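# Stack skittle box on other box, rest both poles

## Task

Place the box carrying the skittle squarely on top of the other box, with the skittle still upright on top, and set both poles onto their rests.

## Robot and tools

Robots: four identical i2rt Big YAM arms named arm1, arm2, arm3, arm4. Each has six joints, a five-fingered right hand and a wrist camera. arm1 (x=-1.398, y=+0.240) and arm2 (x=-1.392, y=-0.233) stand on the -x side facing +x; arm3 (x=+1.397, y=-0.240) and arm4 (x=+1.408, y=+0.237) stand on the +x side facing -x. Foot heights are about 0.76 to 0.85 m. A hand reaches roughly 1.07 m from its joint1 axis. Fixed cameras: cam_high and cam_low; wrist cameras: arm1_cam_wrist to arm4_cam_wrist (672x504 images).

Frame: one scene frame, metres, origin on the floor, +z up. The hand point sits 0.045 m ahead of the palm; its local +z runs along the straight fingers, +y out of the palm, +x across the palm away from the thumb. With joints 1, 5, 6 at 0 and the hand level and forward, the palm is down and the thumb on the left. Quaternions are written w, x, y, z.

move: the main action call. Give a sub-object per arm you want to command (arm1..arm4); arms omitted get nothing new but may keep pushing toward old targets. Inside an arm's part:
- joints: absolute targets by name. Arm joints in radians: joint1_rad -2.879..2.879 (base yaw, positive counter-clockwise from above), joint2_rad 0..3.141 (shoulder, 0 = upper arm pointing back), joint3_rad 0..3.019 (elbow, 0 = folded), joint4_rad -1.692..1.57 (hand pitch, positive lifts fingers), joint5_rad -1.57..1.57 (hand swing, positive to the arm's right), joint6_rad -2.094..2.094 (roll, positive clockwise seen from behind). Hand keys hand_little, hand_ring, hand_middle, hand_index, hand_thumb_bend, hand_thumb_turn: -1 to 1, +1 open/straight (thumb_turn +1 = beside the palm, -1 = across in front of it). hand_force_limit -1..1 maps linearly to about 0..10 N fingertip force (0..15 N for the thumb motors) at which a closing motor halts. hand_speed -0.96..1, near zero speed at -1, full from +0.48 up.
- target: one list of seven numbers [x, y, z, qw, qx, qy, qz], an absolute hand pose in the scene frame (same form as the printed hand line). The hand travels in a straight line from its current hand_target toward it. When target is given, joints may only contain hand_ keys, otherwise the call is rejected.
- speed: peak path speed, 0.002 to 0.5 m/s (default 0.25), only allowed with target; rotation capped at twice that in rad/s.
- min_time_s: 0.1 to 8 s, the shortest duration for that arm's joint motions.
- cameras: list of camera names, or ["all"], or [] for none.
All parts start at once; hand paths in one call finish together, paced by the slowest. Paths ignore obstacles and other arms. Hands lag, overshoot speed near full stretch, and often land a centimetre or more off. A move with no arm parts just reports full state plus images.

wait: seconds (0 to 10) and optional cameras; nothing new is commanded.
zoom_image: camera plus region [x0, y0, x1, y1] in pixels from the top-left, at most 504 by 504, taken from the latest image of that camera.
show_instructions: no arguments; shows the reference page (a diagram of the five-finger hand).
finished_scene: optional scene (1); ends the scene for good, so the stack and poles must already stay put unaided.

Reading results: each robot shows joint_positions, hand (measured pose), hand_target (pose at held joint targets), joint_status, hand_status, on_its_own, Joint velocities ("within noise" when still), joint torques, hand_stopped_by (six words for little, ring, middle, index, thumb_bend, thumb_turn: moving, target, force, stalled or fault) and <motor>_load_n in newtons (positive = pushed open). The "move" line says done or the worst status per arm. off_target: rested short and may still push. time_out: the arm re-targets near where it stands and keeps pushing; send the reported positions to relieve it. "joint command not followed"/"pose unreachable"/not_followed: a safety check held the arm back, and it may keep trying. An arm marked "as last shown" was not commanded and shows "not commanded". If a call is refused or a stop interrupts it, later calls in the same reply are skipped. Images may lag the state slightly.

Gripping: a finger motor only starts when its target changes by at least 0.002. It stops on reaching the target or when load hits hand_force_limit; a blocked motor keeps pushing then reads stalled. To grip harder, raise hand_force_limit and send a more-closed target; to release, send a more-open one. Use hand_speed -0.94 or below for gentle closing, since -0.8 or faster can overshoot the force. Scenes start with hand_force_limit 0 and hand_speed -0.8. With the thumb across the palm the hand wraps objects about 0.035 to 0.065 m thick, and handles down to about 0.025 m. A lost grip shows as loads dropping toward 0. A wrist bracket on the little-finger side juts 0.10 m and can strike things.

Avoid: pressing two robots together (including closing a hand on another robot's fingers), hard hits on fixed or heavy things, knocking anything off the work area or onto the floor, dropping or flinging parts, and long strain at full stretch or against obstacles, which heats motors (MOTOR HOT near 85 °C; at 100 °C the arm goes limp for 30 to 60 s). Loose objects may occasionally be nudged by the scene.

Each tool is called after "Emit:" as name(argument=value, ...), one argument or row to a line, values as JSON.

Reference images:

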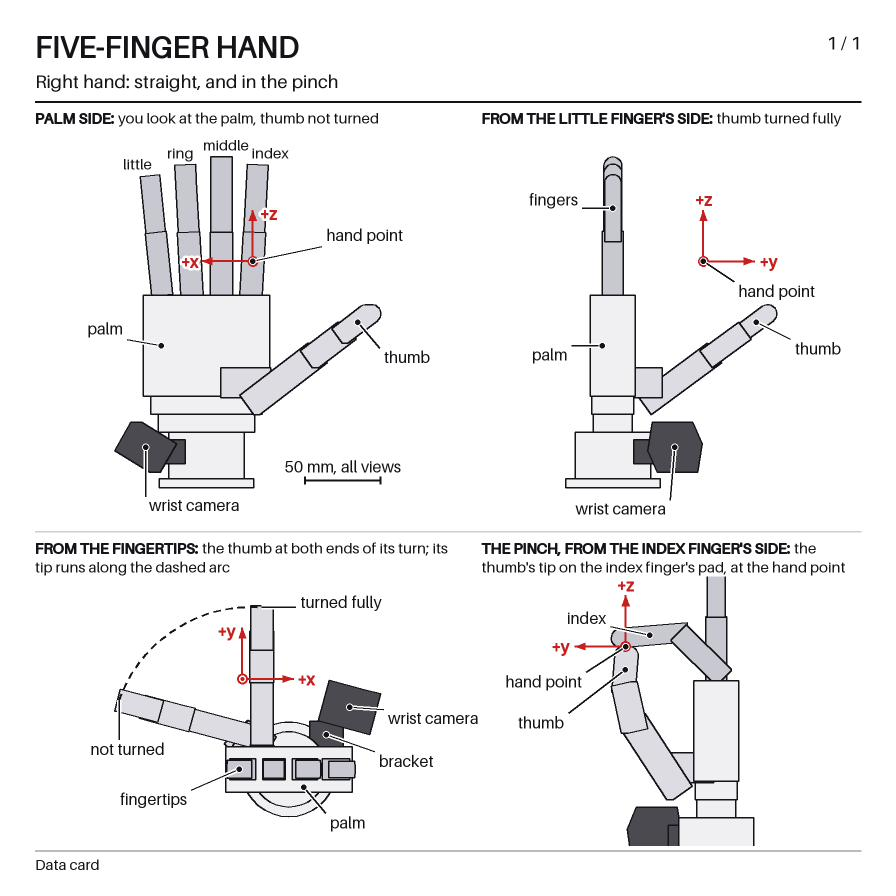

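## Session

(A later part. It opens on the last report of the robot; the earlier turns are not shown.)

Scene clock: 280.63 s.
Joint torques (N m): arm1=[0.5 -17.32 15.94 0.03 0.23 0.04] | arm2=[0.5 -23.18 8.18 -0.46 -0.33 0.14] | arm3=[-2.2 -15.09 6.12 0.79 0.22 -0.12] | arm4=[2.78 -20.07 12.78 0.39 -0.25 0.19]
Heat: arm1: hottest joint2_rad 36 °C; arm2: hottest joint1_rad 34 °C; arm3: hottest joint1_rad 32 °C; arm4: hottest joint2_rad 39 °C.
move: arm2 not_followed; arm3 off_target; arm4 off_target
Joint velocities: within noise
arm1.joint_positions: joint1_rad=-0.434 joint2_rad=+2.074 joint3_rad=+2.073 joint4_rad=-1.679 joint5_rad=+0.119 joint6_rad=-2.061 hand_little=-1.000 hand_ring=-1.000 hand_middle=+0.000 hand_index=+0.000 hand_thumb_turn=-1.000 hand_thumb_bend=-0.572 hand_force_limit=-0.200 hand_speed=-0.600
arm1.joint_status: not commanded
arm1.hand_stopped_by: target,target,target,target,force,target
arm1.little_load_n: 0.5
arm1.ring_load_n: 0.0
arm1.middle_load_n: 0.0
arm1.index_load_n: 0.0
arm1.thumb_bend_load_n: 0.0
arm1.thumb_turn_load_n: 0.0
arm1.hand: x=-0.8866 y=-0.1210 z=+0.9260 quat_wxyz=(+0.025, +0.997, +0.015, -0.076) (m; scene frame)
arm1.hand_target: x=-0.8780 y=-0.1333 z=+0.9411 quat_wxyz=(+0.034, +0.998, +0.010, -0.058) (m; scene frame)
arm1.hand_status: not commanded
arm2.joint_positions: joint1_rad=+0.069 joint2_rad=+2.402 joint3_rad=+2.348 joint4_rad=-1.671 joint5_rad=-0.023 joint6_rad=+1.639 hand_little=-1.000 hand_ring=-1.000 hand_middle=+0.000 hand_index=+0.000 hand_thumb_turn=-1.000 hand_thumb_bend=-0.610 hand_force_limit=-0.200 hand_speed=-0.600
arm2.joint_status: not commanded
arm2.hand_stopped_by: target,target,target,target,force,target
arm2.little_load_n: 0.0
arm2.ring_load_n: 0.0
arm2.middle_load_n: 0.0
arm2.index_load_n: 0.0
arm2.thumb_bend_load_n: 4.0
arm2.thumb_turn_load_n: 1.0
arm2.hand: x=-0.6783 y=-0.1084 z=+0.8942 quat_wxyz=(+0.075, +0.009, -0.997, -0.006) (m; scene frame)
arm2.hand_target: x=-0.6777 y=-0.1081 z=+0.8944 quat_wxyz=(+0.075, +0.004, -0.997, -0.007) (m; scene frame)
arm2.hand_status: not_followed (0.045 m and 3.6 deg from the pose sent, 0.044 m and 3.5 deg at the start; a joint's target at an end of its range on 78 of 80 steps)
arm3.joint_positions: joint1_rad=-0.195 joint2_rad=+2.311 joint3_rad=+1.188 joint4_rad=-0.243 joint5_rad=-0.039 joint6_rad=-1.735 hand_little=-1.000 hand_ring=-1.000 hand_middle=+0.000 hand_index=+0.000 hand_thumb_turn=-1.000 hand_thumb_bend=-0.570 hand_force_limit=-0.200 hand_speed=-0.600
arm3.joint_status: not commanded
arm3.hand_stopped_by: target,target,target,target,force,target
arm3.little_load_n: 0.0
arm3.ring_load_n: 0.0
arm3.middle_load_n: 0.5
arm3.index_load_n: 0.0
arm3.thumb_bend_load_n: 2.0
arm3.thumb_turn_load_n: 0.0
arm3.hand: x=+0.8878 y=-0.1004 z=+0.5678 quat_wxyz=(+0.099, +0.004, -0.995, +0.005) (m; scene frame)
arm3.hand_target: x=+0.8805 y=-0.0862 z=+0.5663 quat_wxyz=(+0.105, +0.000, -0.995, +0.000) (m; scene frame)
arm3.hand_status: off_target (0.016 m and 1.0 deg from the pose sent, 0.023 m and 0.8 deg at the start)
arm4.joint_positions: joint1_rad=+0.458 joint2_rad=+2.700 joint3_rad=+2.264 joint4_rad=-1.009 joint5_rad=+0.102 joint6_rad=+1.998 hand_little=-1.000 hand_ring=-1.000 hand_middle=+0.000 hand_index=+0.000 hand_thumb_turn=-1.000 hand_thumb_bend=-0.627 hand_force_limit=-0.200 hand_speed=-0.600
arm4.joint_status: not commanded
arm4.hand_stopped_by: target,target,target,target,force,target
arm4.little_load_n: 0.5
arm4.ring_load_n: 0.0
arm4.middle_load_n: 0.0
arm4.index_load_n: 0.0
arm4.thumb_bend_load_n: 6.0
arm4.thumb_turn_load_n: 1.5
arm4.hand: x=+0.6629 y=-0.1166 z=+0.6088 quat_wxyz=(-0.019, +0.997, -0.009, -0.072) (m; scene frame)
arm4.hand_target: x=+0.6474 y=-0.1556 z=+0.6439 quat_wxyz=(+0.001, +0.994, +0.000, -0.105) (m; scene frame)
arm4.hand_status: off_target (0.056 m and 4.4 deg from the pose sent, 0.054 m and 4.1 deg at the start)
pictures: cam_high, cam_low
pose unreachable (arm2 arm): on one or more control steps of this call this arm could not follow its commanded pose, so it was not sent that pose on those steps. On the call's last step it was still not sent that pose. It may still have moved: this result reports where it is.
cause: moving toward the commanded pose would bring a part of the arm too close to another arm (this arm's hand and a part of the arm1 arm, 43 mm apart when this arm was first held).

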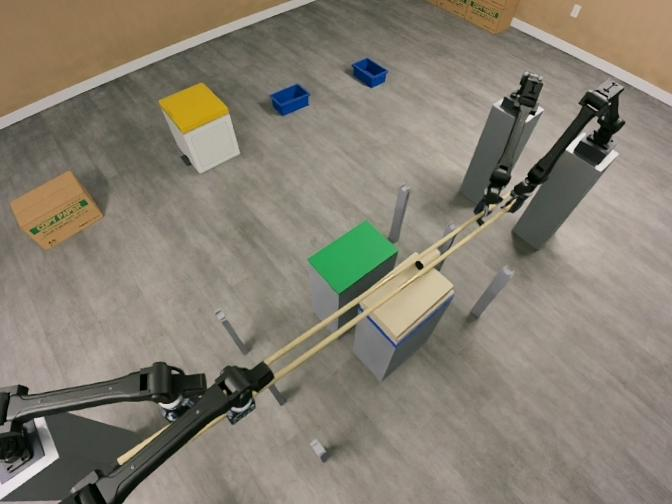

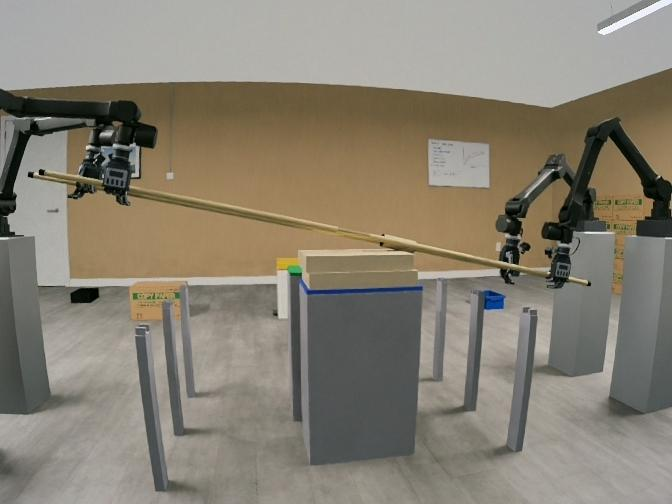

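Emit:
move(
  arm1={"target": [-0.878, -0.132, 0.976, 0.034, 0.998, 0.010, -0.058], "speed": 0.03},
  arm2={"target": [-0.662, -0.098, 0.957, 0.06, 0, -0.998, 0], "speed": 0.03},
  arm3={"target": [0.880, -0.084, 0.616, 0.10453, 0, -0.99452, 0], "speed": 0.03},
  arm4={"target": [0.6435, -0.159, 0.678, 0, 0.99452, 0, -0.10453], "speed": 0.03},
  cameras=["cam_high", "cam_low"],
)

Emit:
zoom_image(
  camera="cam_high",
  region=[400, 230, 460, 290],
)

Emit:
zoom_image(
  camera="cam_low",
  region=[360, 210, 430, 260],
)

Scene clock: 284.50 s.
Joint torques (N m): arm1=[0.79 -20.48 15.98 0.01 0.54 0.03] | arm2=[-0.26 -22.53 8.18 -0.64 -0.21 0.15] | arm3=[-2.08 -19.14 4.93 0.36 0.21 -0.07] | arm4=[2.73 -23.41 11.9 -0.06 -0.34 0.17]
Heat: arm1: hottest joint2_rad 36 °C; arm2: hottest joint1_rad 34 °C; arm3: hottest joint1_rad 32 °C; arm4: hottest joint2_rad 39 °C.
move: arm1 off_target; arm2 not_followed; arm3 off_target; arm4 off_target
Joint velocities: within noise
arm1.joint_positions: joint1_rad=-0.434 joint2_rad=+2.059 joint3_rad=+2.073 joint4_rad=-1.679 joint5_rad=+0.119 joint6_rad=-2.067 hand_little=-1.000 hand_ring=-1.000 hand_middle=+0.000 hand_index=+0.000 hand_thumb_turn=-1.000 hand_thumb_bend=-0.572 hand_force_limit=-0.200 hand_speed=-0.600
arm1.joint_status: not commanded
arm1.hand_stopped_by: target,target,target,target,force,target
arm1.little_load_n: 0.5
arm1.ring_load_n: 0.0
arm1.middle_load_n: 0.0
arm1.index_load_n: 0.0
arm1.thumb_bend_load_n: 0.0
arm1.thumb_turn_load_n: 0.0
arm1.hand: x=-0.8868 y=-0.1209 z=+0.9346 quat_wxyz=(+0.028, +0.997, +0.017, -0.070) (m; scene frame)
arm1.hand_target: x=-0.8805 y=-0.1307 z=+0.9755 quat_wxyz=(+0.050, +0.998, +0.014, -0.035) (m; scene frame)
arm1.hand_status: off_target (0.044 m and 1.8 deg from the pose sent, 0.052 m and 2.4 deg at the start; a joint's target at an end of its range on 77 of 80 steps)
arm2.joint_positions: joint1_rad=+0.069 joint2_rad=+2.402 joint3_rad=+2.348 joint4_rad=-1.671 joint5_rad=-0.016 joint6_rad=+1.635 hand_little=-1.000 hand_ring=-1.000 hand_middle=+0.000 hand_index=+0.000 hand_thumb_turn=-1.000 hand_thumb_bend=-0.610 hand_force_limit=-0.200 hand_speed=-0.600
arm2.joint_status: not commanded
arm2.hand_stopped_by: target,target,target,target,force,target
arm2.little_load_n: 0.0
arm2.ring_load_n: 0.0
arm2.middle_load_n: 0.0
arm2.index_load_n: 0.0
arm2.thumb_bend_load_n: 4.0
arm2.thumb_turn_load_n: 1.0
arm2.on_its_own: joint6_rad is held at +1.637, not at its first target +1.683
arm2.hand: x=-0.6785 y=-0.1096 z=+0.8939 quat_wxyz=(+0.075, +0.011, -0.997, -0.003) (m; scene frame)
arm2.hand_target: x=-0.6784 y=-0.1093 z=+0.8940 quat_wxyz=(+0.075, +0.010, -0.997, -0.004) (m; scene frame)
arm2.hand_status: not_followed (0.066 m and 2.2 deg from the pose sent, 0.066 m and 2.1 deg at the start; a joint's target at an end of its range on 77 of 80 steps)
arm3.joint_positions: joint1_rad=-0.201 joint2_rad=+2.249 joint3_rad=+1.176 joint4_rad=-0.319 joint5_rad=-0.039 joint6_rad=-1.743 hand_little=-1.000 hand_ring=-1.000 hand_middle=+0.000 hand_index=+0.000 hand_thumb_turn=-1.000 hand_thumb_bend=-0.570 hand_force_limit=-0.200 hand_speed=-0.600
arm3.joint_status: not commanded
arm3.hand_stopped_by: target,target,target,target,force,target
arm3.little_load_n: 0.0
arm3.ring_load_n: 0.0
arm3.middle_load_n: 0.0
arm3.index_load_n: 0.0
arm3.thumb_bend_load_n: 2.0
arm3.thumb_turn_load_n: 0.0
arm3.hand: x=+0.8931 y=-0.0976 z=+0.5941 quat_wxyz=(+0.086, +0.004, -0.996, +0.007) (m; scene frame)
arm3.hand_target: x=+0.8803 y=-0.0840 z=+0.6157 quat_wxyz=(+0.104, +0.000, -0.995, +0.000) (m; scene frame)
arm3.hand_status: off_target (0.029 m and 2.3 deg from the pose sent, 0.052 m and 1.0 deg at the start)
arm4.joint_positions: joint1_rad=+0.459 joint2_rad=+2.694 joint3_rad=+2.273 joint4_rad=-1.045 joint5_rad=+0.104 joint6_rad=+2.001 hand_little=-1.000 hand_ring=-1.000 hand_middle=+0.000 hand_index=+0.000 hand_thumb_turn=-1.000 hand_thumb_bend=-0.627 hand_force_limit=-0.200 hand_speed=-0.600
arm4.joint_status: not commanded
arm4.hand_stopped_by: target,target,target,target,force,target
arm4.little_load_n: 1.5
arm4.ring_load_n: 0.0
arm4.middle_load_n: 0.0
arm4.index_load_n: 0.0
arm4.thumb_bend_load_n: 4.5
arm4.thumb_turn_load_n: 1.0
arm4.hand: x=+0.6664 y=-0.1156 z=+0.6146 quat_wxyz=(-0.025, +0.998, -0.009, -0.063) (m; scene frame)
arm4.hand_target: x=+0.6475 y=-0.1574 z=+0.6787 quat_wxyz=(+0.001, +0.995, +0.000, -0.104) (m; scene frame)
arm4.hand_status: off_target (0.080 m and 5.6 deg from the pose sent, 0.083 m and 4.4 deg at the start)
pictures: cam_high, cam_low
pose unreachable (arm2 arm): on one or more control steps of this call this arm could not follow its commanded pose, so it was not sent that pose on those steps. On the call's last step it was still not sent that pose. It may still have moved: this result reports where it is.
cause: moving toward the commanded pose would bring a part of the arm too close to another arm (this arm's hand and a part of the arm1 arm, 42 mm apart when this arm was first held).

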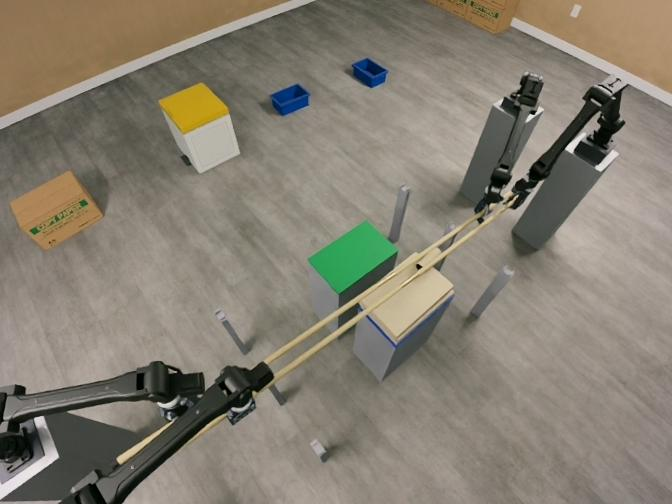

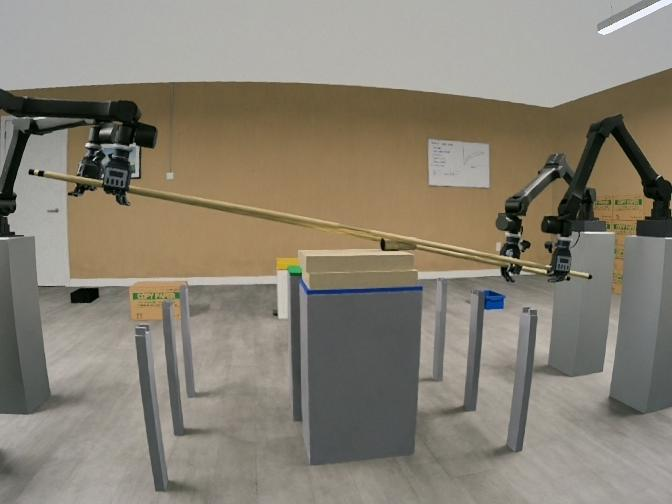

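Scaled by 8.400.

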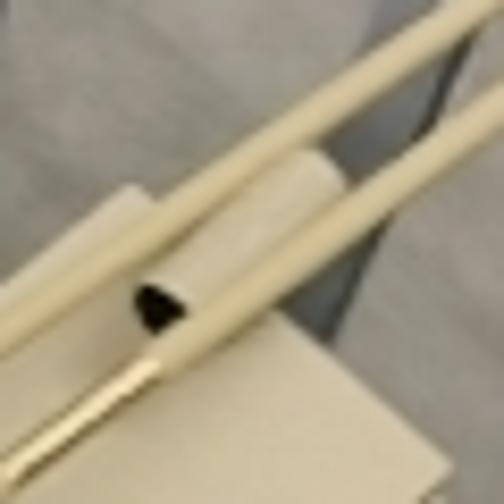

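Scaled by 7.200.

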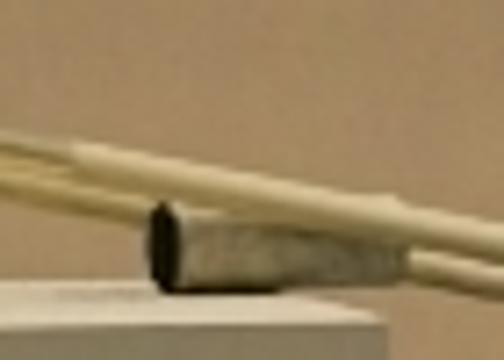

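Emit:
zoom_image(
  camera="cam_high",
  region=[385, 265, 425, 305],
)

Emit:
zoom_image(
  camera="cam_low",
  region=[325, 218, 385, 258],
)

Scaled by 12.600.

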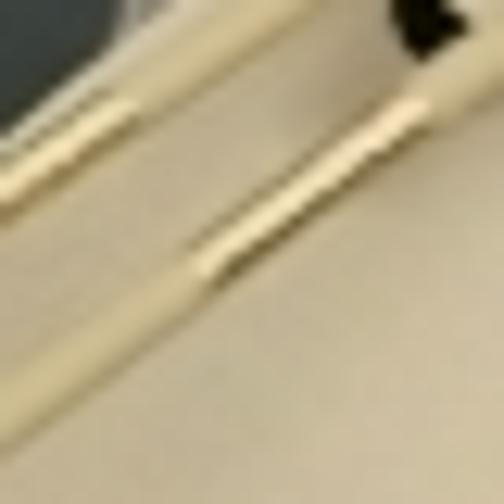

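Scaled by 8.400.

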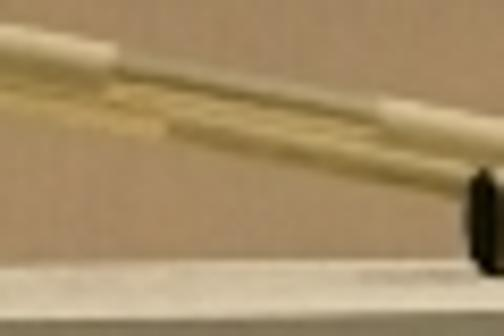

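Emit:
move(
  arm1={"target": [-0.899, -0.100, 0.934, 0.0, 0.99619, 0.0, -0.08716], "speed": 0.03},
  arm2={"target": [-0.640, -0.136, 0.882, 0.08716, 0, -0.99619, 0], "speed": 0.03},
  arm3={"target": [0.909, -0.124, 0.570, 0.08716, 0, -0.99619, 0], "speed": 0.03},
  arm4={"target": [0.626, -0.097, 0.668, 0, 0.99619, 0, -0.08716], "speed": 0.03},
  cameras=["cam_high", "cam_low"],
)

Emit:
zoom_image(
  camera="cam_high",
  region=[400, 230, 460, 290],
)

Emit:
zoom_image(
  camera="cam_low",
  region=[360, 210, 430, 260],
)

Scene clock: 290.83 s.
Joint torques (N m): arm1=[1.9 -20.07 9.85 -0.1 0.15 0.41] | arm2=[-1.55 -23.24 13.01 -0.77 -0.18 0.21] | arm3=[-0.03 -15.27 4.05 1.47 0.25 0.17] | arm4=[-0.97 -22.01 11.99 -0.02 -0.15 -0.13]
Heat: arm1: hottest joint2_rad 36 °C; arm2: hottest joint1_rad 34 °C; arm3: hottest joint1_rad 32 °C; arm4: hottest joint2_rad 39 °C.
move: arm1 off_target; arm2 off_target; arm3 done; arm4 off_target
Joint velocities: within noise
arm1.joint_positions: joint1_rad=-0.430 joint2_rad=+2.051 joint3_rad=+2.022 joint4_rad=-1.679 joint5_rad=+0.087 joint6_rad=-2.053 hand_little=-1.000 hand_ring=-1.000 hand_middle=+0.000 hand_index=+0.000 hand_thumb_turn=-1.000 hand_thumb_bend=-0.571 hand_force_limit=-0.200 hand_speed=-0.600
arm1.joint_status: not commanded
arm1.hand_stopped_by: target,target,target,target,force,target
arm1.little_load_n: 0.0
arm1.ring_load_n: 0.5
arm1.middle_load_n: 0.0
arm1.index_load_n: 0.0
arm1.thumb_bend_load_n: 2.0
arm1.thumb_turn_load_n: 0.0
arm1.hand: x=-0.8963 y=-0.1071 z=+0.9191 quat_wxyz=(+0.005, +0.997, +0.012, -0.081) (m; scene frame)
arm1.hand_target: x=-0.8991 y=-0.1002 z=+0.9332 quat_wxyz=(+0.009, +0.997, +0.002, -0.074) (m; scene frame)
arm1.hand_status: off_target (0.017 m and 1.6 deg from the pose sent, 0.024 m and 4.2 deg at the start; a joint's target at an end of its range on 83 of 89 steps)
arm2.joint_positions: joint1_rad=+0.048 joint2_rad=+2.497 joint3_rad=+2.446 joint4_rad=-1.671 joint5_rad=-0.013 joint6_rad=+1.624 hand_little=-1.000 hand_ring=-1.000 hand_middle=+0.000 hand_index=+0.000 hand_thumb_turn=-1.000 hand_thumb_bend=-0.610 hand_force_limit=-0.200 hand_speed=-0.600
arm2.joint_status: not commanded
arm2.hand_stopped_by: target,target,target,target,force,target
arm2.little_load_n: 0.0
arm2.ring_load_n: 0.0
arm2.middle_load_n: 0.0
arm2.index_load_n: 0.0
arm2.thumb_bend_load_n: 4.0
arm2.thumb_turn_load_n: 1.0
arm2.hand: x=-0.6577 y=-0.1238 z=+0.8636 quat_wxyz=(+0.073, +0.006, -0.997, -0.003) (m; scene frame)
arm2.hand_target: x=-0.6418 y=-0.1363 z=+0.8820 quat_wxyz=(+0.050, -0.005, -0.999, -0.005) (m; scene frame)
arm2.hand_status: off_target (0.028 m and 1.8 deg from the pose sent, 0.048 m and 1.9 deg at the start; a joint's target at an end of its range on 86 of 89 steps)
arm3.joint_positions: joint1_rad=-0.156 joint2_rad=+2.280 joint3_rad=+1.125 joint4_rad=-0.247 joint5_rad=-0.021 joint6_rad=-1.695 hand_little=-1.000 hand_ring=-1.000 hand_middle=+0.000 hand_index=+0.000 hand_thumb_turn=-1.000 hand_thumb_bend=-0.570 hand_force_limit=-0.200 hand_speed=-0.600
arm3.joint_status: not commanded
arm3.hand_stopped_by: target,target,target,target,force,target
arm3.little_load_n: 0.0
arm3.ring_load_n: 0.0
arm3.middle_load_n: 0.0
arm3.index_load_n: 0.0
arm3.thumb_bend_load_n: 2.5
arm3.thumb_turn_load_n: 0.5
arm3.hand: x=+0.9144 y=-0.1215 z=+0.5714 quat_wxyz=(+0.079, +0.002, -0.997, +0.003) (m; scene frame)
arm3.hand_target: x=+0.9091 y=-0.1241 z=+0.5700 quat_wxyz=(+0.087, +0.000, -0.996, +0.000) (m; scene frame)
arm3.hand_status: done (0.006 m and 1.0 deg from the pose sent, 0.039 m and 0.9 deg at the start)
arm4.joint_positions: joint1_rad=+0.421 joint2_rad=+2.689 joint3_rad=+2.273 joint4_rad=-1.063 joint5_rad=+0.073 joint6_rad=+1.949 hand_little=-1.000 hand_ring=-1.000 hand_middle=+0.000 hand_index=+0.000 hand_thumb_turn=-1.000 hand_thumb_bend=-0.628 hand_force_limit=-0.200 hand_speed=-0.600
arm4.joint_status: not commanded
arm4.hand_stopped_by: target,target,target,target,force,target
arm4.little_load_n: 1.0
arm4.ring_load_n: 0.0
arm4.middle_load_n: 0.0
arm4.index_load_n: 0.0
arm4.thumb_bend_load_n: 2.5
arm4.thumb_turn_load_n: 1.0
arm4.hand: x=+0.6618 y=-0.0932 z=+0.6174 quat_wxyz=(-0.016, +0.999, -0.001, -0.050) (m; scene frame)
arm4.hand_target: x=+0.6288 y=-0.0957 z=+0.6689 quat_wxyz=(+0.000, +0.996, +0.000, -0.088) (m; scene frame)
arm4.hand_status: off_target (0.062 m and 4.6 deg from the pose sent, 0.069 m and 4.1 deg at the start)
pictures: cam_high, cam_low

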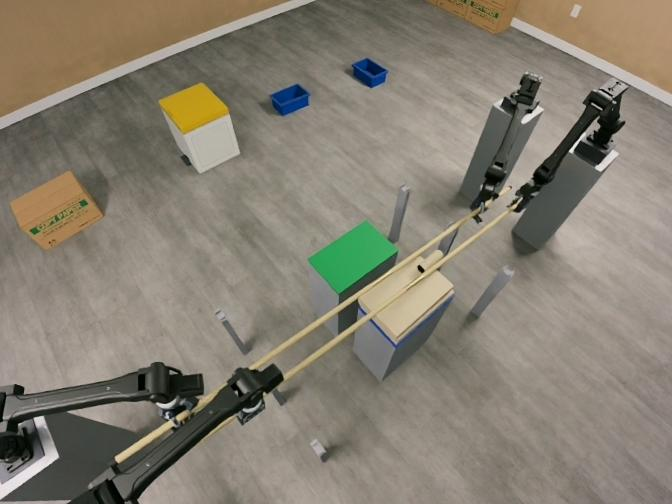

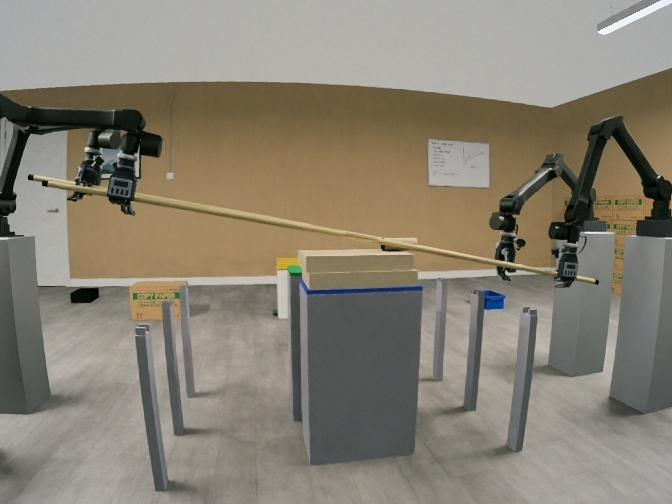

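Scaled by 8.400.

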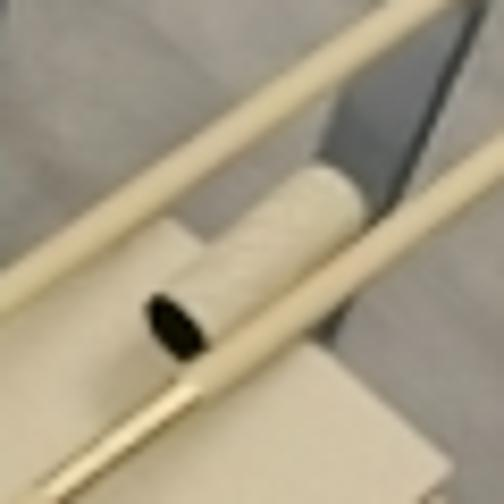

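Scaled by 7.200.

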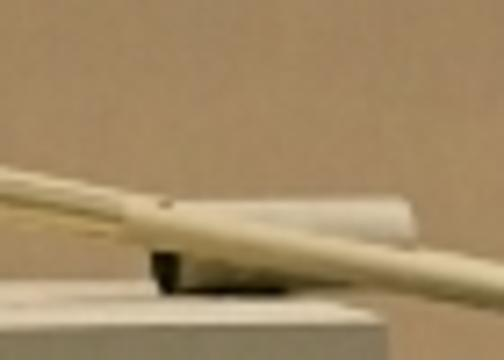

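Emit:
move(
  arm3={"target": [0.909, -0.124, 0.600, 0.08716, 0, -0.99619, 0], "speed": 0.03},
  arm4={"target": [0.628, -0.099, 0.690, 0, 0.99619, 0, -0.08716], "speed": 0.03},
  cameras=["cam_high", "cam_low"],
)

Emit:
zoom_image(
  camera="cam_low",
  region=[340, 200, 440, 260],
)

Emit:
zoom_image(
  camera="cam_high",
  region=[400, 230, 460, 290],
)

Scene clock: 293.20 s.
Joint torques (N m): arm1=[1.9 -19.84 9.84 -0.08 0.14 0.41] | arm2=[-0.73 -22.89 12.72 -1.07 -0.13 0.12] | arm3=[-0.03 -18.26 3.82 0.14 0.25 0.17] | arm4=[-0.56 -23.24 11.48 0.09 -0.14 -0.11]
Heat: arm1: hottest joint2_rad 36 °C; arm2: hottest joint1_rad 34 °C; arm3: hottest joint1_rad 32 °C; arm4: hottest joint2_rad 39 °C.
move: arm3 off_target; arm4 off_target
Joint velocities: within noise
arm1, arm2: as last shown
arm1.joint_positions: joint1_rad=-0.430 joint2_rad=+2.049 joint3_rad=+2.022 joint4_rad=-1.679 joint5_rad=+0.087 joint6_rad=-2.053 hand_little=-1.000 hand_ring=-1.000 hand_middle=+0.000 hand_index=+0.000 hand_thumb_turn=-1.000 hand_thumb_bend=-0.571 hand_force_limit=-0.200 hand_speed=-0.600
arm1.ring_load_n: 0.0
arm1.thumb_bend_load_n: 1.5
arm1.hand: x=-0.8962 y=-0.1068 z=+0.9202 quat_wxyz=(+0.005, +0.997, +0.012, -0.080) (m; scene frame)
arm1.hand_target: x=-0.8990 y=-0.1001 z=+0.9332 quat_wxyz=(+0.009, +0.997, +0.002, -0.074) (m; scene frame)
arm2.joint_positions: joint1_rad=+0.048 joint2_rad=+2.497 joint3_rad=+2.450 joint4_rad=-1.671 joint5_rad=-0.013 joint6_rad=+1.624 hand_little=-1.000 hand_ring=-1.000 hand_middle=+0.000 hand_index=+0.000 hand_thumb_turn=-1.000 hand_thumb_bend=-0.610 hand_force_limit=-0.200 hand_speed=-0.600
arm2.hand: x=-0.6566 y=-0.1237 z=+0.8646 quat_wxyz=(+0.072, +0.006, -0.997, -0.003) (m; scene frame)
arm2.hand_target: x=-0.6419 y=-0.1361 z=+0.8820 quat_wxyz=(+0.050, -0.005, -0.999, -0.005) (m; scene frame)
arm3.joint_positions: joint1_rad=-0.156 joint2_rad=+2.249 joint3_rad=+1.108 joint4_rad=-0.268 joint5_rad=-0.021 joint6_rad=-1.694 hand_little=-1.000 hand_ring=-1.000 hand_middle=+0.000 hand_index=+0.000 hand_thumb_turn=-1.000 hand_thumb_bend=-0.570 hand_force_limit=-0.200 hand_speed=-0.600
arm3.joint_status: not commanded
arm3.hand_stopped_by: target,target,target,target,force,target
arm3.little_load_n: 0.0
arm3.ring_load_n: 0.0
arm3.middle_load_n: 0.0
arm3.index_load_n: 0.0
arm3.thumb_bend_load_n: 2.5
arm3.thumb_turn_load_n: 0.0
arm3.hand: x=+0.9187 y=-0.1220 z=+0.5828 quat_wxyz=(+0.076, +0.001, -0.997, +0.003) (m; scene frame)
arm3.hand_target: x=+0.9092 y=-0.1240 z=+0.5995 quat_wxyz=(+0.087, +0.000, -0.996, +0.000) (m; scene frame)
arm3.hand_status: off_target (0.020 m and 1.3 deg from the pose sent, 0.029 m and 1.0 deg at the start)
arm4.joint_positions: joint1_rad=+0.421 joint2_rad=+2.672 joint3_rad=+2.273 joint4_rad=-1.092 joint5_rad=+0.072 joint6_rad=+1.949 hand_little=-1.000 hand_ring=-1.000 hand_middle=+0.000 hand_index=+0.000 hand_thumb_turn=-1.000 hand_thumb_bend=-0.628 hand_force_limit=-0.200 hand_speed=-0.600
arm4.joint_status: not commanded
arm4.hand_stopped_by: target,target,target,target,force,target
arm4.little_load_n: 1.0
arm4.ring_load_n: 0.0
arm4.middle_load_n: 0.0
arm4.index_load_n: 0.0
arm4.thumb_bend_load_n: 2.0
arm4.thumb_turn_load_n: 0.5
arm4.hand: x=+0.6638 y=-0.0925 z=+0.6293 quat_wxyz=(-0.017, +0.999, -0.001, -0.045) (m; scene frame)
arm4.hand_target: x=+0.6309 y=-0.0978 z=+0.6904 quat_wxyz=(+0.000, +0.996, +0.000, -0.088) (m; scene frame)
arm4.hand_status: off_target (0.071 m and 5.2 deg from the pose sent, 0.080 m and 4.6 deg at the start)
pictures: cam_high, cam_low

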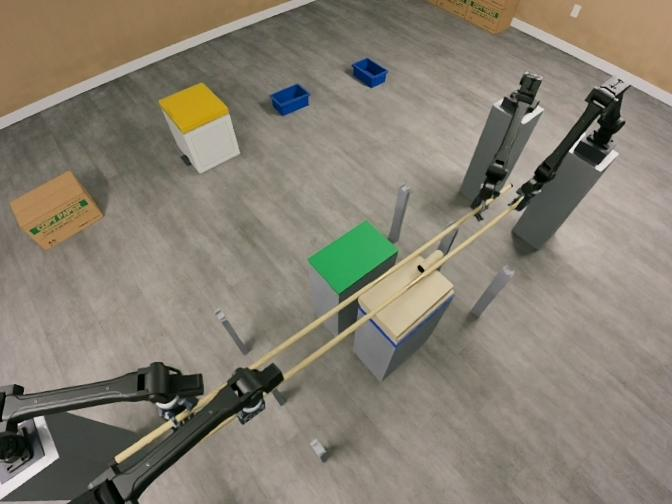

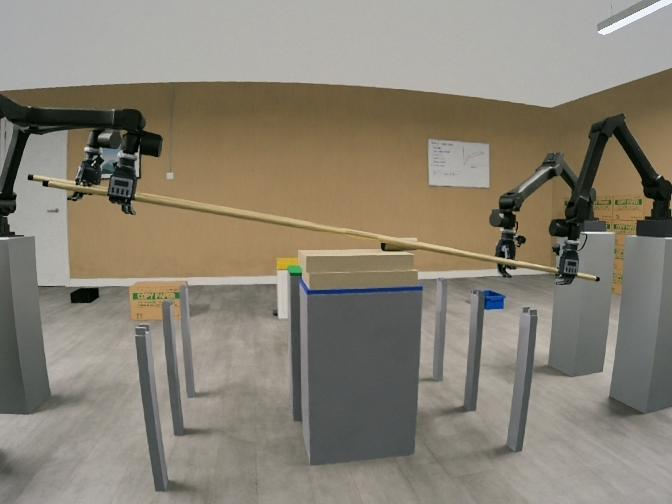

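Scaled by 5.040.

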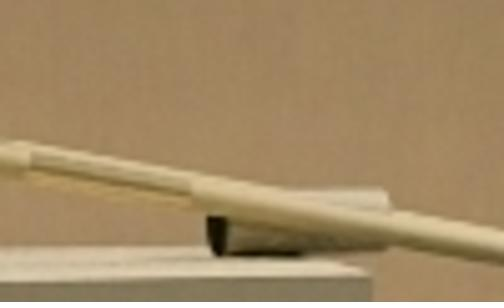

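Scaled by 8.400.

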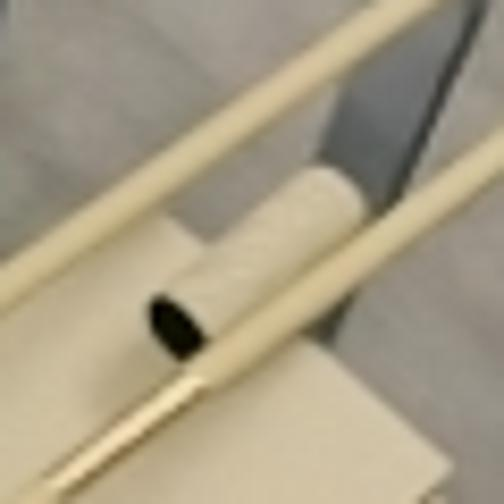

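Emit:
move(
  arm2={"target": [-0.640, -0.136, 0.873, 0.08716, 0, -0.99619, 0], "speed": 0.03},
  arm4={"target": [0.628, -0.099, 0.706, 0, 0.99619, 0, -0.08716], "speed": 0.03},
  cameras=["cam_high", "cam_low"],
)

Emit:
zoom_image(
  camera="cam_low",
  region=[370, 220, 430, 260],
)

Emit:
zoom_image(
  camera="cam_low",
  region=[320, 210, 380, 250],
)

Scene clock: 296.33 s.
Joint torques (N m): arm1=[1.85 -19.6 9.85 -0.05 0.15 0.41] | arm2=[-1.08 -22.36 12.59 -0.81 -0.15 0.12] | arm3=[-0.09 -18.2 3.89 0.23 0.26 0.17] | arm4=[-0.79 -23.24 11.58 0.14 -0.06 -0.09]
Heat: arm1: hottest joint2_rad 36 °C; arm2: hottest joint1_rad 34 °C; arm3: hottest joint1_rad 32 °C; arm4: hottest joint2_rad 39 °C.
move: arm2 off_target; arm4 off_target
Joint velocities: within noise
arm1, arm3: as last shown
arm1.joint_positions: joint1_rad=-0.430 joint2_rad=+2.047 joint3_rad=+2.022 joint4_rad=-1.680 joint5_rad=+0.087 joint6_rad=-2.052 hand_little=-1.000 hand_ring=-1.000 hand_middle=+0.000 hand_index=+0.000 hand_thumb_turn=-1.000 hand_thumb_bend=-0.571 hand_force_limit=-0.200 hand_speed=-0.600
arm1.thumb_bend_load_n: 2.5
arm1.hand: x=-0.8965 y=-0.1067 z=+0.9214 quat_wxyz=(+0.005, +0.997, +0.012, -0.080) (m; scene frame)
arm1.hand_target: x=-0.8991 y=-0.1000 z=+0.9333 quat_wxyz=(+0.009, +0.997, +0.002, -0.074) (m; scene frame)
arm2.joint_positions: joint1_rad=+0.048 joint2_rad=+2.510 joint3_rad=+2.456 joint4_rad=-1.671 joint5_rad=-0.013 joint6_rad=+1.624 hand_little=-1.000 hand_ring=-1.000 hand_middle=+0.000 hand_index=+0.000 hand_thumb_turn=-1.000 hand_thumb_bend=-0.610 hand_force_limit=-0.200 hand_speed=-0.600
arm2.joint_status: not commanded
arm2.hand_stopped_by: target,target,target,target,force,target
arm2.little_load_n: 0.0
arm2.ring_load_n: 0.0
arm2.middle_load_n: 0.0
arm2.index_load_n: 0.0
arm2.thumb_bend_load_n: 4.0
arm2.thumb_turn_load_n: 1.0
arm2.hand: x=-0.6565 y=-0.1237 z=+0.8575 quat_wxyz=(+0.075, +0.006, -0.997, -0.003) (m; scene frame)
arm2.hand_target: x=-0.6417 y=-0.1361 z=+0.8730 quat_wxyz=(+0.055, -0.004, -0.998, -0.004) (m; scene frame)
arm2.hand_status: off_target (0.026 m and 1.6 deg from the pose sent, 0.022 m and 2.0 deg at the start; a joint's target at an end of its range on 51 of 52 steps)
arm3.joint_positions: joint1_rad=-0.156 joint2_rad=+2.249 joint3_rad=+1.107 joint4_rad=-0.270 joint5_rad=-0.021 joint6_rad=-1.694 hand_little=-1.000 hand_ring=-1.000 hand_middle=+0.000 hand_index=+0.000 hand_thumb_turn=-1.000 hand_thumb_bend=-0.570 hand_force_limit=-0.200 hand_speed=-0.600
arm3.thumb_bend_load_n: 2.0
arm3.hand: x=+0.9199 y=-0.1222 z=+0.5826 quat_wxyz=(+0.074, +0.001, -0.997, +0.004) (m; scene frame)
arm3.hand_target: x=+0.9090 y=-0.1240 z=+0.5996 quat_wxyz=(+0.087, +0.000, -0.996, +0.000) (m; scene frame)
arm4.joint_positions: joint1_rad=+0.421 joint2_rad=+2.652 joint3_rad=+2.273 joint4_rad=-1.117 joint5_rad=+0.071 joint6_rad=+1.949 hand_little=-1.000 hand_ring=-1.000 hand_middle=+0.000 hand_index=+0.000 hand_thumb_turn=-1.000 hand_thumb_bend=-0.628 hand_force_limit=-0.200 hand_speed=-0.600
arm4.joint_status: not commanded
arm4.hand_stopped_by: target,target,target,target,force,target
arm4.little_load_n: 0.5
arm4.ring_load_n: 0.0
arm4.middle_load_n: 0.0
arm4.index_load_n: 0.0
arm4.thumb_bend_load_n: 2.0
arm4.thumb_turn_load_n: 0.5
arm4.hand: x=+0.6645 y=-0.0924 z=+0.6429 quat_wxyz=(-0.018, +0.999, -0.001, -0.042) (m; scene frame)
arm4.hand_target: x=+0.6312 y=-0.0977 z=+0.7065 quat_wxyz=(+0.000, +0.996, +0.000, -0.088) (m; scene frame)
arm4.hand_status: off_target (0.073 m and 5.5 deg from the pose sent, 0.085 m and 5.2 deg at the start)
pictures: cam_high, cam_low

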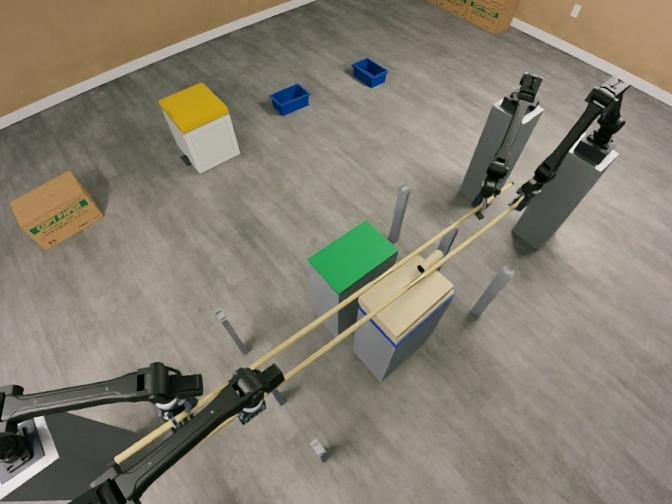

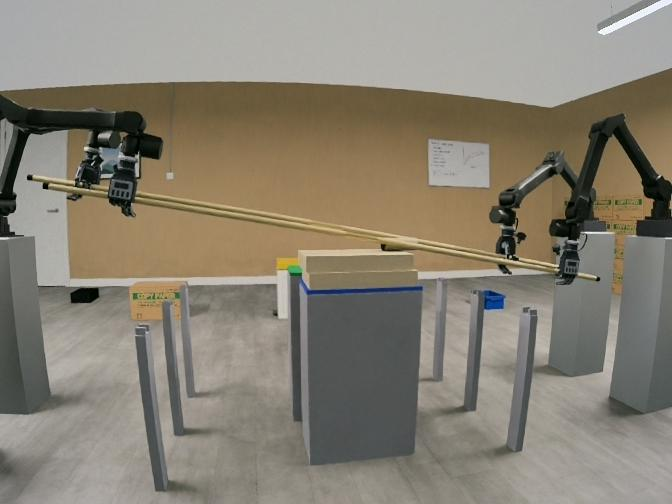

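Scaled by 8.400.

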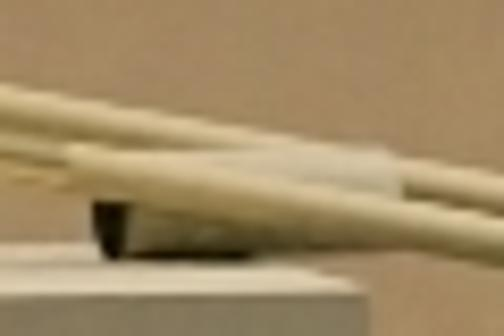

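Scaled by 8.400.

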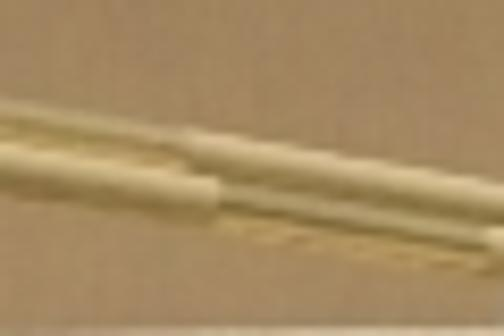

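Emit:
move(
  cameras=["cam_high", "cam_low"],
)

Scene clock: 300.67 s.
Joint torques (N m): arm1=[1.9 -19.78 9.87 -0.03 0.14 0.41] | arm2=[-0.79 -23.18 12.77 -0.88 -0.13 0.15] | arm3=[0.03 -18.2 3.9 0.18 0.25 0.17] | arm4=[-0.79 -23.47 11.62 0.1 -0.05 -0.09]
Heat: arm1: hottest joint2_rad 35 °C; arm2: hottest joint1_rad 34 °C; arm3: hottest joint1_rad 32 °C; arm4: hottest joint2_rad 40 °C.
Joint velocities: within noise
arm1.joint_positions: joint1_rad=-0.430 joint2_rad=+2.047 joint3_rad=+2.022 joint4_rad=-1.680 joint5_rad=+0.087 joint6_rad=-2.052 hand_little=-1.000 hand_ring=-1.000 hand_middle=+0.000 hand_index=+0.000 hand_thumb_turn=-1.000 hand_thumb_bend=-0.571 hand_force_limit=-0.200 hand_speed=-0.600
arm1.joint_status: not commanded
arm1.hand_stopped_by: target,target,target,target,force,target
arm1.little_load_n: 0.5
arm1.ring_load_n: 0.0
arm1.middle_load_n: 0.0
arm1.index_load_n: 0.0
arm1.thumb_bend_load_n: 2.5
arm1.thumb_turn_load_n: 0.0
arm1.hand: x=-0.8965 y=-0.1067 z=+0.9214 quat_wxyz=(+0.005, +0.997, +0.012, -0.080) (m; scene frame)
arm1.hand_target: x=-0.8991 y=-0.1000 z=+0.9333 quat_wxyz=(+0.009, +0.997, +0.002, -0.074) (m; scene frame)
arm1.hand_status: not commanded
arm2.joint_positions: joint1_rad=+0.048 joint2_rad=+2.510 joint3_rad=+2.456 joint4_rad=-1.671 joint5_rad=-0.013 joint6_rad=+1.624 hand_little=-1.000 hand_ring=-1.000 hand_middle=+0.000 hand_index=+0.000 hand_thumb_turn=-1.000 hand_thumb_bend=-0.610 hand_force_limit=-0.200 hand_speed=-0.600
arm2.joint_status: not commanded
arm2.hand_stopped_by: target,target,target,target,force,target
arm2.little_load_n: 0.0
arm2.ring_load_n: 0.5
arm2.middle_load_n: 0.0
arm2.index_load_n: 0.0
arm2.thumb_bend_load_n: 4.0
arm2.thumb_turn_load_n: 1.0
arm2.hand: x=-0.6565 y=-0.1237 z=+0.8575 quat_wxyz=(+0.075, +0.006, -0.997, -0.003) (m; scene frame)
arm2.hand_target: x=-0.6417 y=-0.1361 z=+0.8730 quat_wxyz=(+0.055, -0.004, -0.998, -0.004) (m; scene frame)
arm2.hand_status: off_target (0.026 m and 1.6 deg from the pose sent, 0.022 m and 2.0 deg at the start; a joint's target at an end of its range on 51 of 52 steps)
arm3.joint_positions: joint1_rad=-0.156 joint2_rad=+2.249 joint3_rad=+1.107 joint4_rad=-0.270 joint5_rad=-0.021 joint6_rad=-1.694 hand_little=-1.000 hand_ring=-1.000 hand_middle=+0.000 hand_index=+0.000 hand_thumb_turn=-1.000 hand_thumb_bend=-0.570 hand_force_limit=-0.200 hand_speed=-0.600
arm3.joint_status: not commanded
arm3.hand_stopped_by: target,target,target,target,force,target
arm3.little_load_n: 0.0
arm3.ring_load_n: 0.0
arm3.middle_load_n: 0.0
arm3.index_load_n: 0.0
arm3.thumb_bend_load_n: 2.0
arm3.thumb_turn_load_n: 0.0
arm3.hand: x=+0.9199 y=-0.1222 z=+0.5826 quat_wxyz=(+0.074, +0.001, -0.997, +0.004) (m; scene frame)
arm3.hand_target: x=+0.9090 y=-0.1240 z=+0.5996 quat_wxyz=(+0.087, +0.000, -0.996, +0.000) (m; scene frame)
arm3.hand_status: not commanded
arm4.joint_positions: joint1_rad=+0.421 joint2_rad=+2.652 joint3_rad=+2.273 joint4_rad=-1.117 joint5_rad=+0.071 joint6_rad=+1.949 hand_little=-1.000 hand_ring=-1.000 hand_middle=+0.000 hand_index=+0.000 hand_thumb_turn=-1.000 hand_thumb_bend=-0.628 hand_force_limit=-0.200 hand_speed=-0.600
arm4.joint_status: not commanded
arm4.hand_stopped_by: target,target,target,target,force,target
arm4.little_load_n: 1.0
arm4.ring_load_n: 0.0
arm4.middle_load_n: 0.0
arm4.index_load_n: 0.0
arm4.thumb_bend_load_n: 2.0
arm4.thumb_turn_load_n: 0.5
arm4.hand: x=+0.6645 y=-0.0924 z=+0.6429 quat_wxyz=(-0.018, +0.999, -0.001, -0.042) (m; scene frame)
arm4.hand_target: x=+0.6312 y=-0.0977 z=+0.7065 quat_wxyz=(+0.000, +0.996, +0.000, -0.088) (m; scene frame)
arm4.hand_status: off_target (0.073 m and 5.5 deg from the pose sent, 0.085 m and 5.2 deg at the start)
pictures: cam_high, cam_low

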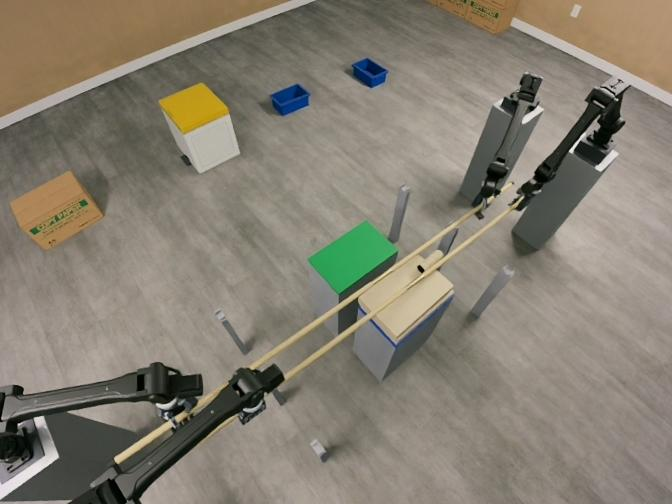

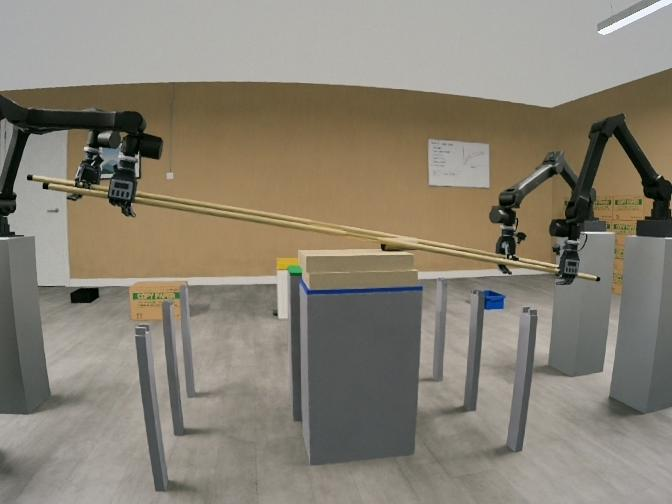

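Emit:
zoom_image(
  camera="cam_low",
  region=[370, 225, 430, 265],
)

Emit:
zoom_image(
  camera="cam_high",
  region=[380, 230, 470, 300],
)

Scaled by 8.400.

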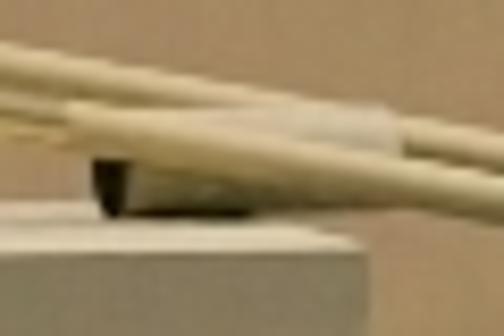

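Scaled by 5.600.

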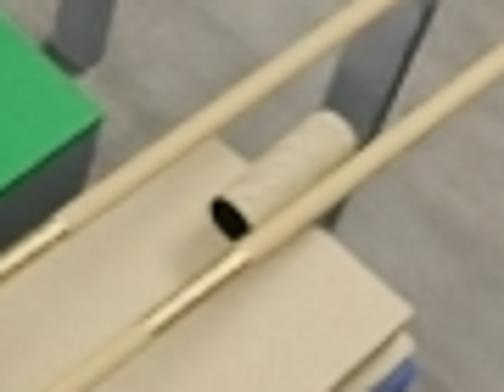

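Emit:
move(
  arm4={"target": [0.628, -0.099, 0.680, 0, 0.99619, 0, -0.08716], "speed": 0.05},
)

Scene clock: 305.67 s.
Joint torques (N m): arm1=[1.9 -19.66 9.87 -0.03 0.14 0.41] | arm2=[-0.62 -22.59 12.59 -0.62 -0.16 0.14] | arm3=[0.09 -18.14 3.89 0.21 0.25 0.17] | arm4=[-0.85 -20.72 11.59 0.96 0.02 -0.1]
Heat: arm1: hottest joint2_rad 35 °C; arm2: hottest joint1_rad 34 °C; arm3: hottest joint1_rad 32 °C; arm4: hottest joint2_rad 40 °C.
move: arm4 off_target
Joint velocities: within noise
arm1, arm2, arm3: as last shown
arm1.joint_positions: joint1_rad=-0.430 joint2_rad=+2.046 joint3_rad=+2.022 joint4_rad=-1.681 joint5_rad=+0.087 joint6_rad=-2.052 hand_little=-1.000 hand_ring=-1.000 hand_middle=+0.000 hand_index=+0.000 hand_thumb_turn=-1.000 hand_thumb_bend=-0.571 hand_force_limit=-0.200 hand_speed=-0.600
arm1.little_load_n: 0.0
arm1.thumb_turn_load_n: 0.5
arm1.hand: x=-0.8968 y=-0.1066 z=+0.9219 quat_wxyz=(+0.005, +0.997, +0.012, -0.080) (m; scene frame)
arm2.ring_load_n: 0.0
arm2.thumb_bend_load_n: 3.5
arm4.joint_positions: joint1_rad=+0.421 joint2_rad=+2.651 joint3_rad=+2.273 joint4_rad=-1.108 joint5_rad=+0.070 joint6_rad=+1.949 hand_little=-1.000 hand_ring=-1.000 hand_middle=+0.000 hand_index=+0.000 hand_thumb_turn=-1.000 hand_thumb_bend=-0.628 hand_force_limit=-0.200 hand_speed=-0.600
arm4.joint_status: not commanded
arm4.hand_stopped_by: target,target,target,target,force,target
arm4.little_load_n: 0.0
arm4.ring_load_n: 0.0
arm4.middle_load_n: 0.0
arm4.index_load_n: -0.5
arm4.thumb_bend_load_n: 3.0
arm4.thumb_turn_load_n: 0.5
arm4.hand: x=+0.6621 y=-0.0937 z=+0.6448 quat_wxyz=(-0.015, +0.999, -0.001, -0.047) (m; scene frame)
arm4.hand_target: x=+0.6307 y=-0.0978 z=+0.6816 quat_wxyz=(+0.000, +0.996, +0.000, -0.088) (m; scene frame)
arm4.hand_status: off_target (0.049 m and 5.0 deg from the pose sent, 0.052 m and 5.5 deg at the start)
pictures: none

Emit:
move(
  arm4={"target": [0.628, -0.099, 0.660, 0, 0.99619, 0, -0.08716], "speed": 0.05},
)

Scene clock: 307.03 s.
Joint torques (N m): arm1=[1.9 -19.43 9.85 0.01 0.13 0.4] | arm2=[-0.97 -23.06 12.62 -0.94 -0.11 0.14] | arm3=[-0.03 -18.14 3.88 0.21 0.26 0.16] | arm4=[-0.73 -20.25 11.84 0.77 0.04 -0.1]
Heat: arm1: hottest joint2_rad 35 °C; arm2: hottest joint1_rad 34 °C; arm3: hottest joint1_rad 32 °C; arm4: hottest joint2_rad 40 °C.
move: arm4 off_target
Joint velocities: within noise
arm1, arm2, arm3: as last shown
arm1.joint_positions: joint1_rad=-0.430 joint2_rad=+2.045 joint3_rad=+2.022 joint4_rad=-1.683 joint5_rad=+0.087 joint6_rad=-2.052 hand_little=-1.000 hand_ring=-1.000 hand_middle=+0.000 hand_index=+0.000 hand_thumb_turn=-1.000 hand_thumb_bend=-0.571 hand_force_limit=-0.200 hand_speed=-0.600
arm1.thumb_bend_load_n: 1.5
arm1.hand: x=-0.8973 y=-0.1063 z=+0.9228 quat_wxyz=(+0.005, +0.997, +0.012, -0.080) (m; scene frame)
arm1.hand_target: x=-0.8991 y=-0.1000 z=+0.9334 quat_wxyz=(+0.009, +0.997, +0.002, -0.074) (m; scene frame)
arm3.ring_load_n: 0.5
arm3.thumb_turn_load_n: 0.5
arm4.joint_positions: joint1_rad=+0.421 joint2_rad=+2.670 joint3_rad=+2.273 joint4_rad=-1.078 joint5_rad=+0.069 joint6_rad=+1.949 hand_little=-1.000 hand_ring=-1.000 hand_middle=+0.000 hand_index=+0.000 hand_thumb_turn=-1.000 hand_thumb_bend=-0.628 hand_force_limit=-0.200 hand_speed=-0.600
arm4.joint_status: not commanded
arm4.hand_stopped_by: target,target,target,target,force,target
arm4.little_load_n: 0.0
arm4.ring_load_n: 0.0
arm4.middle_load_n: 0.0
arm4.index_load_n: 0.0
arm4.thumb_bend_load_n: 3.0
arm4.thumb_turn_load_n: 0.5
arm4.hand: x=+0.6600 y=-0.0948 z=+0.6319 quat_wxyz=(-0.013, +0.999, -0.001, -0.052) (m; scene frame)
arm4.hand_target: x=+0.6303 y=-0.0979 z=+0.6616 quat_wxyz=(+0.000, +0.996, +0.000, -0.088) (m; scene frame)
arm4.hand_status: off_target (0.043 m and 4.3 deg from the pose sent, 0.038 m and 5.0 deg at the start)
pictures: none


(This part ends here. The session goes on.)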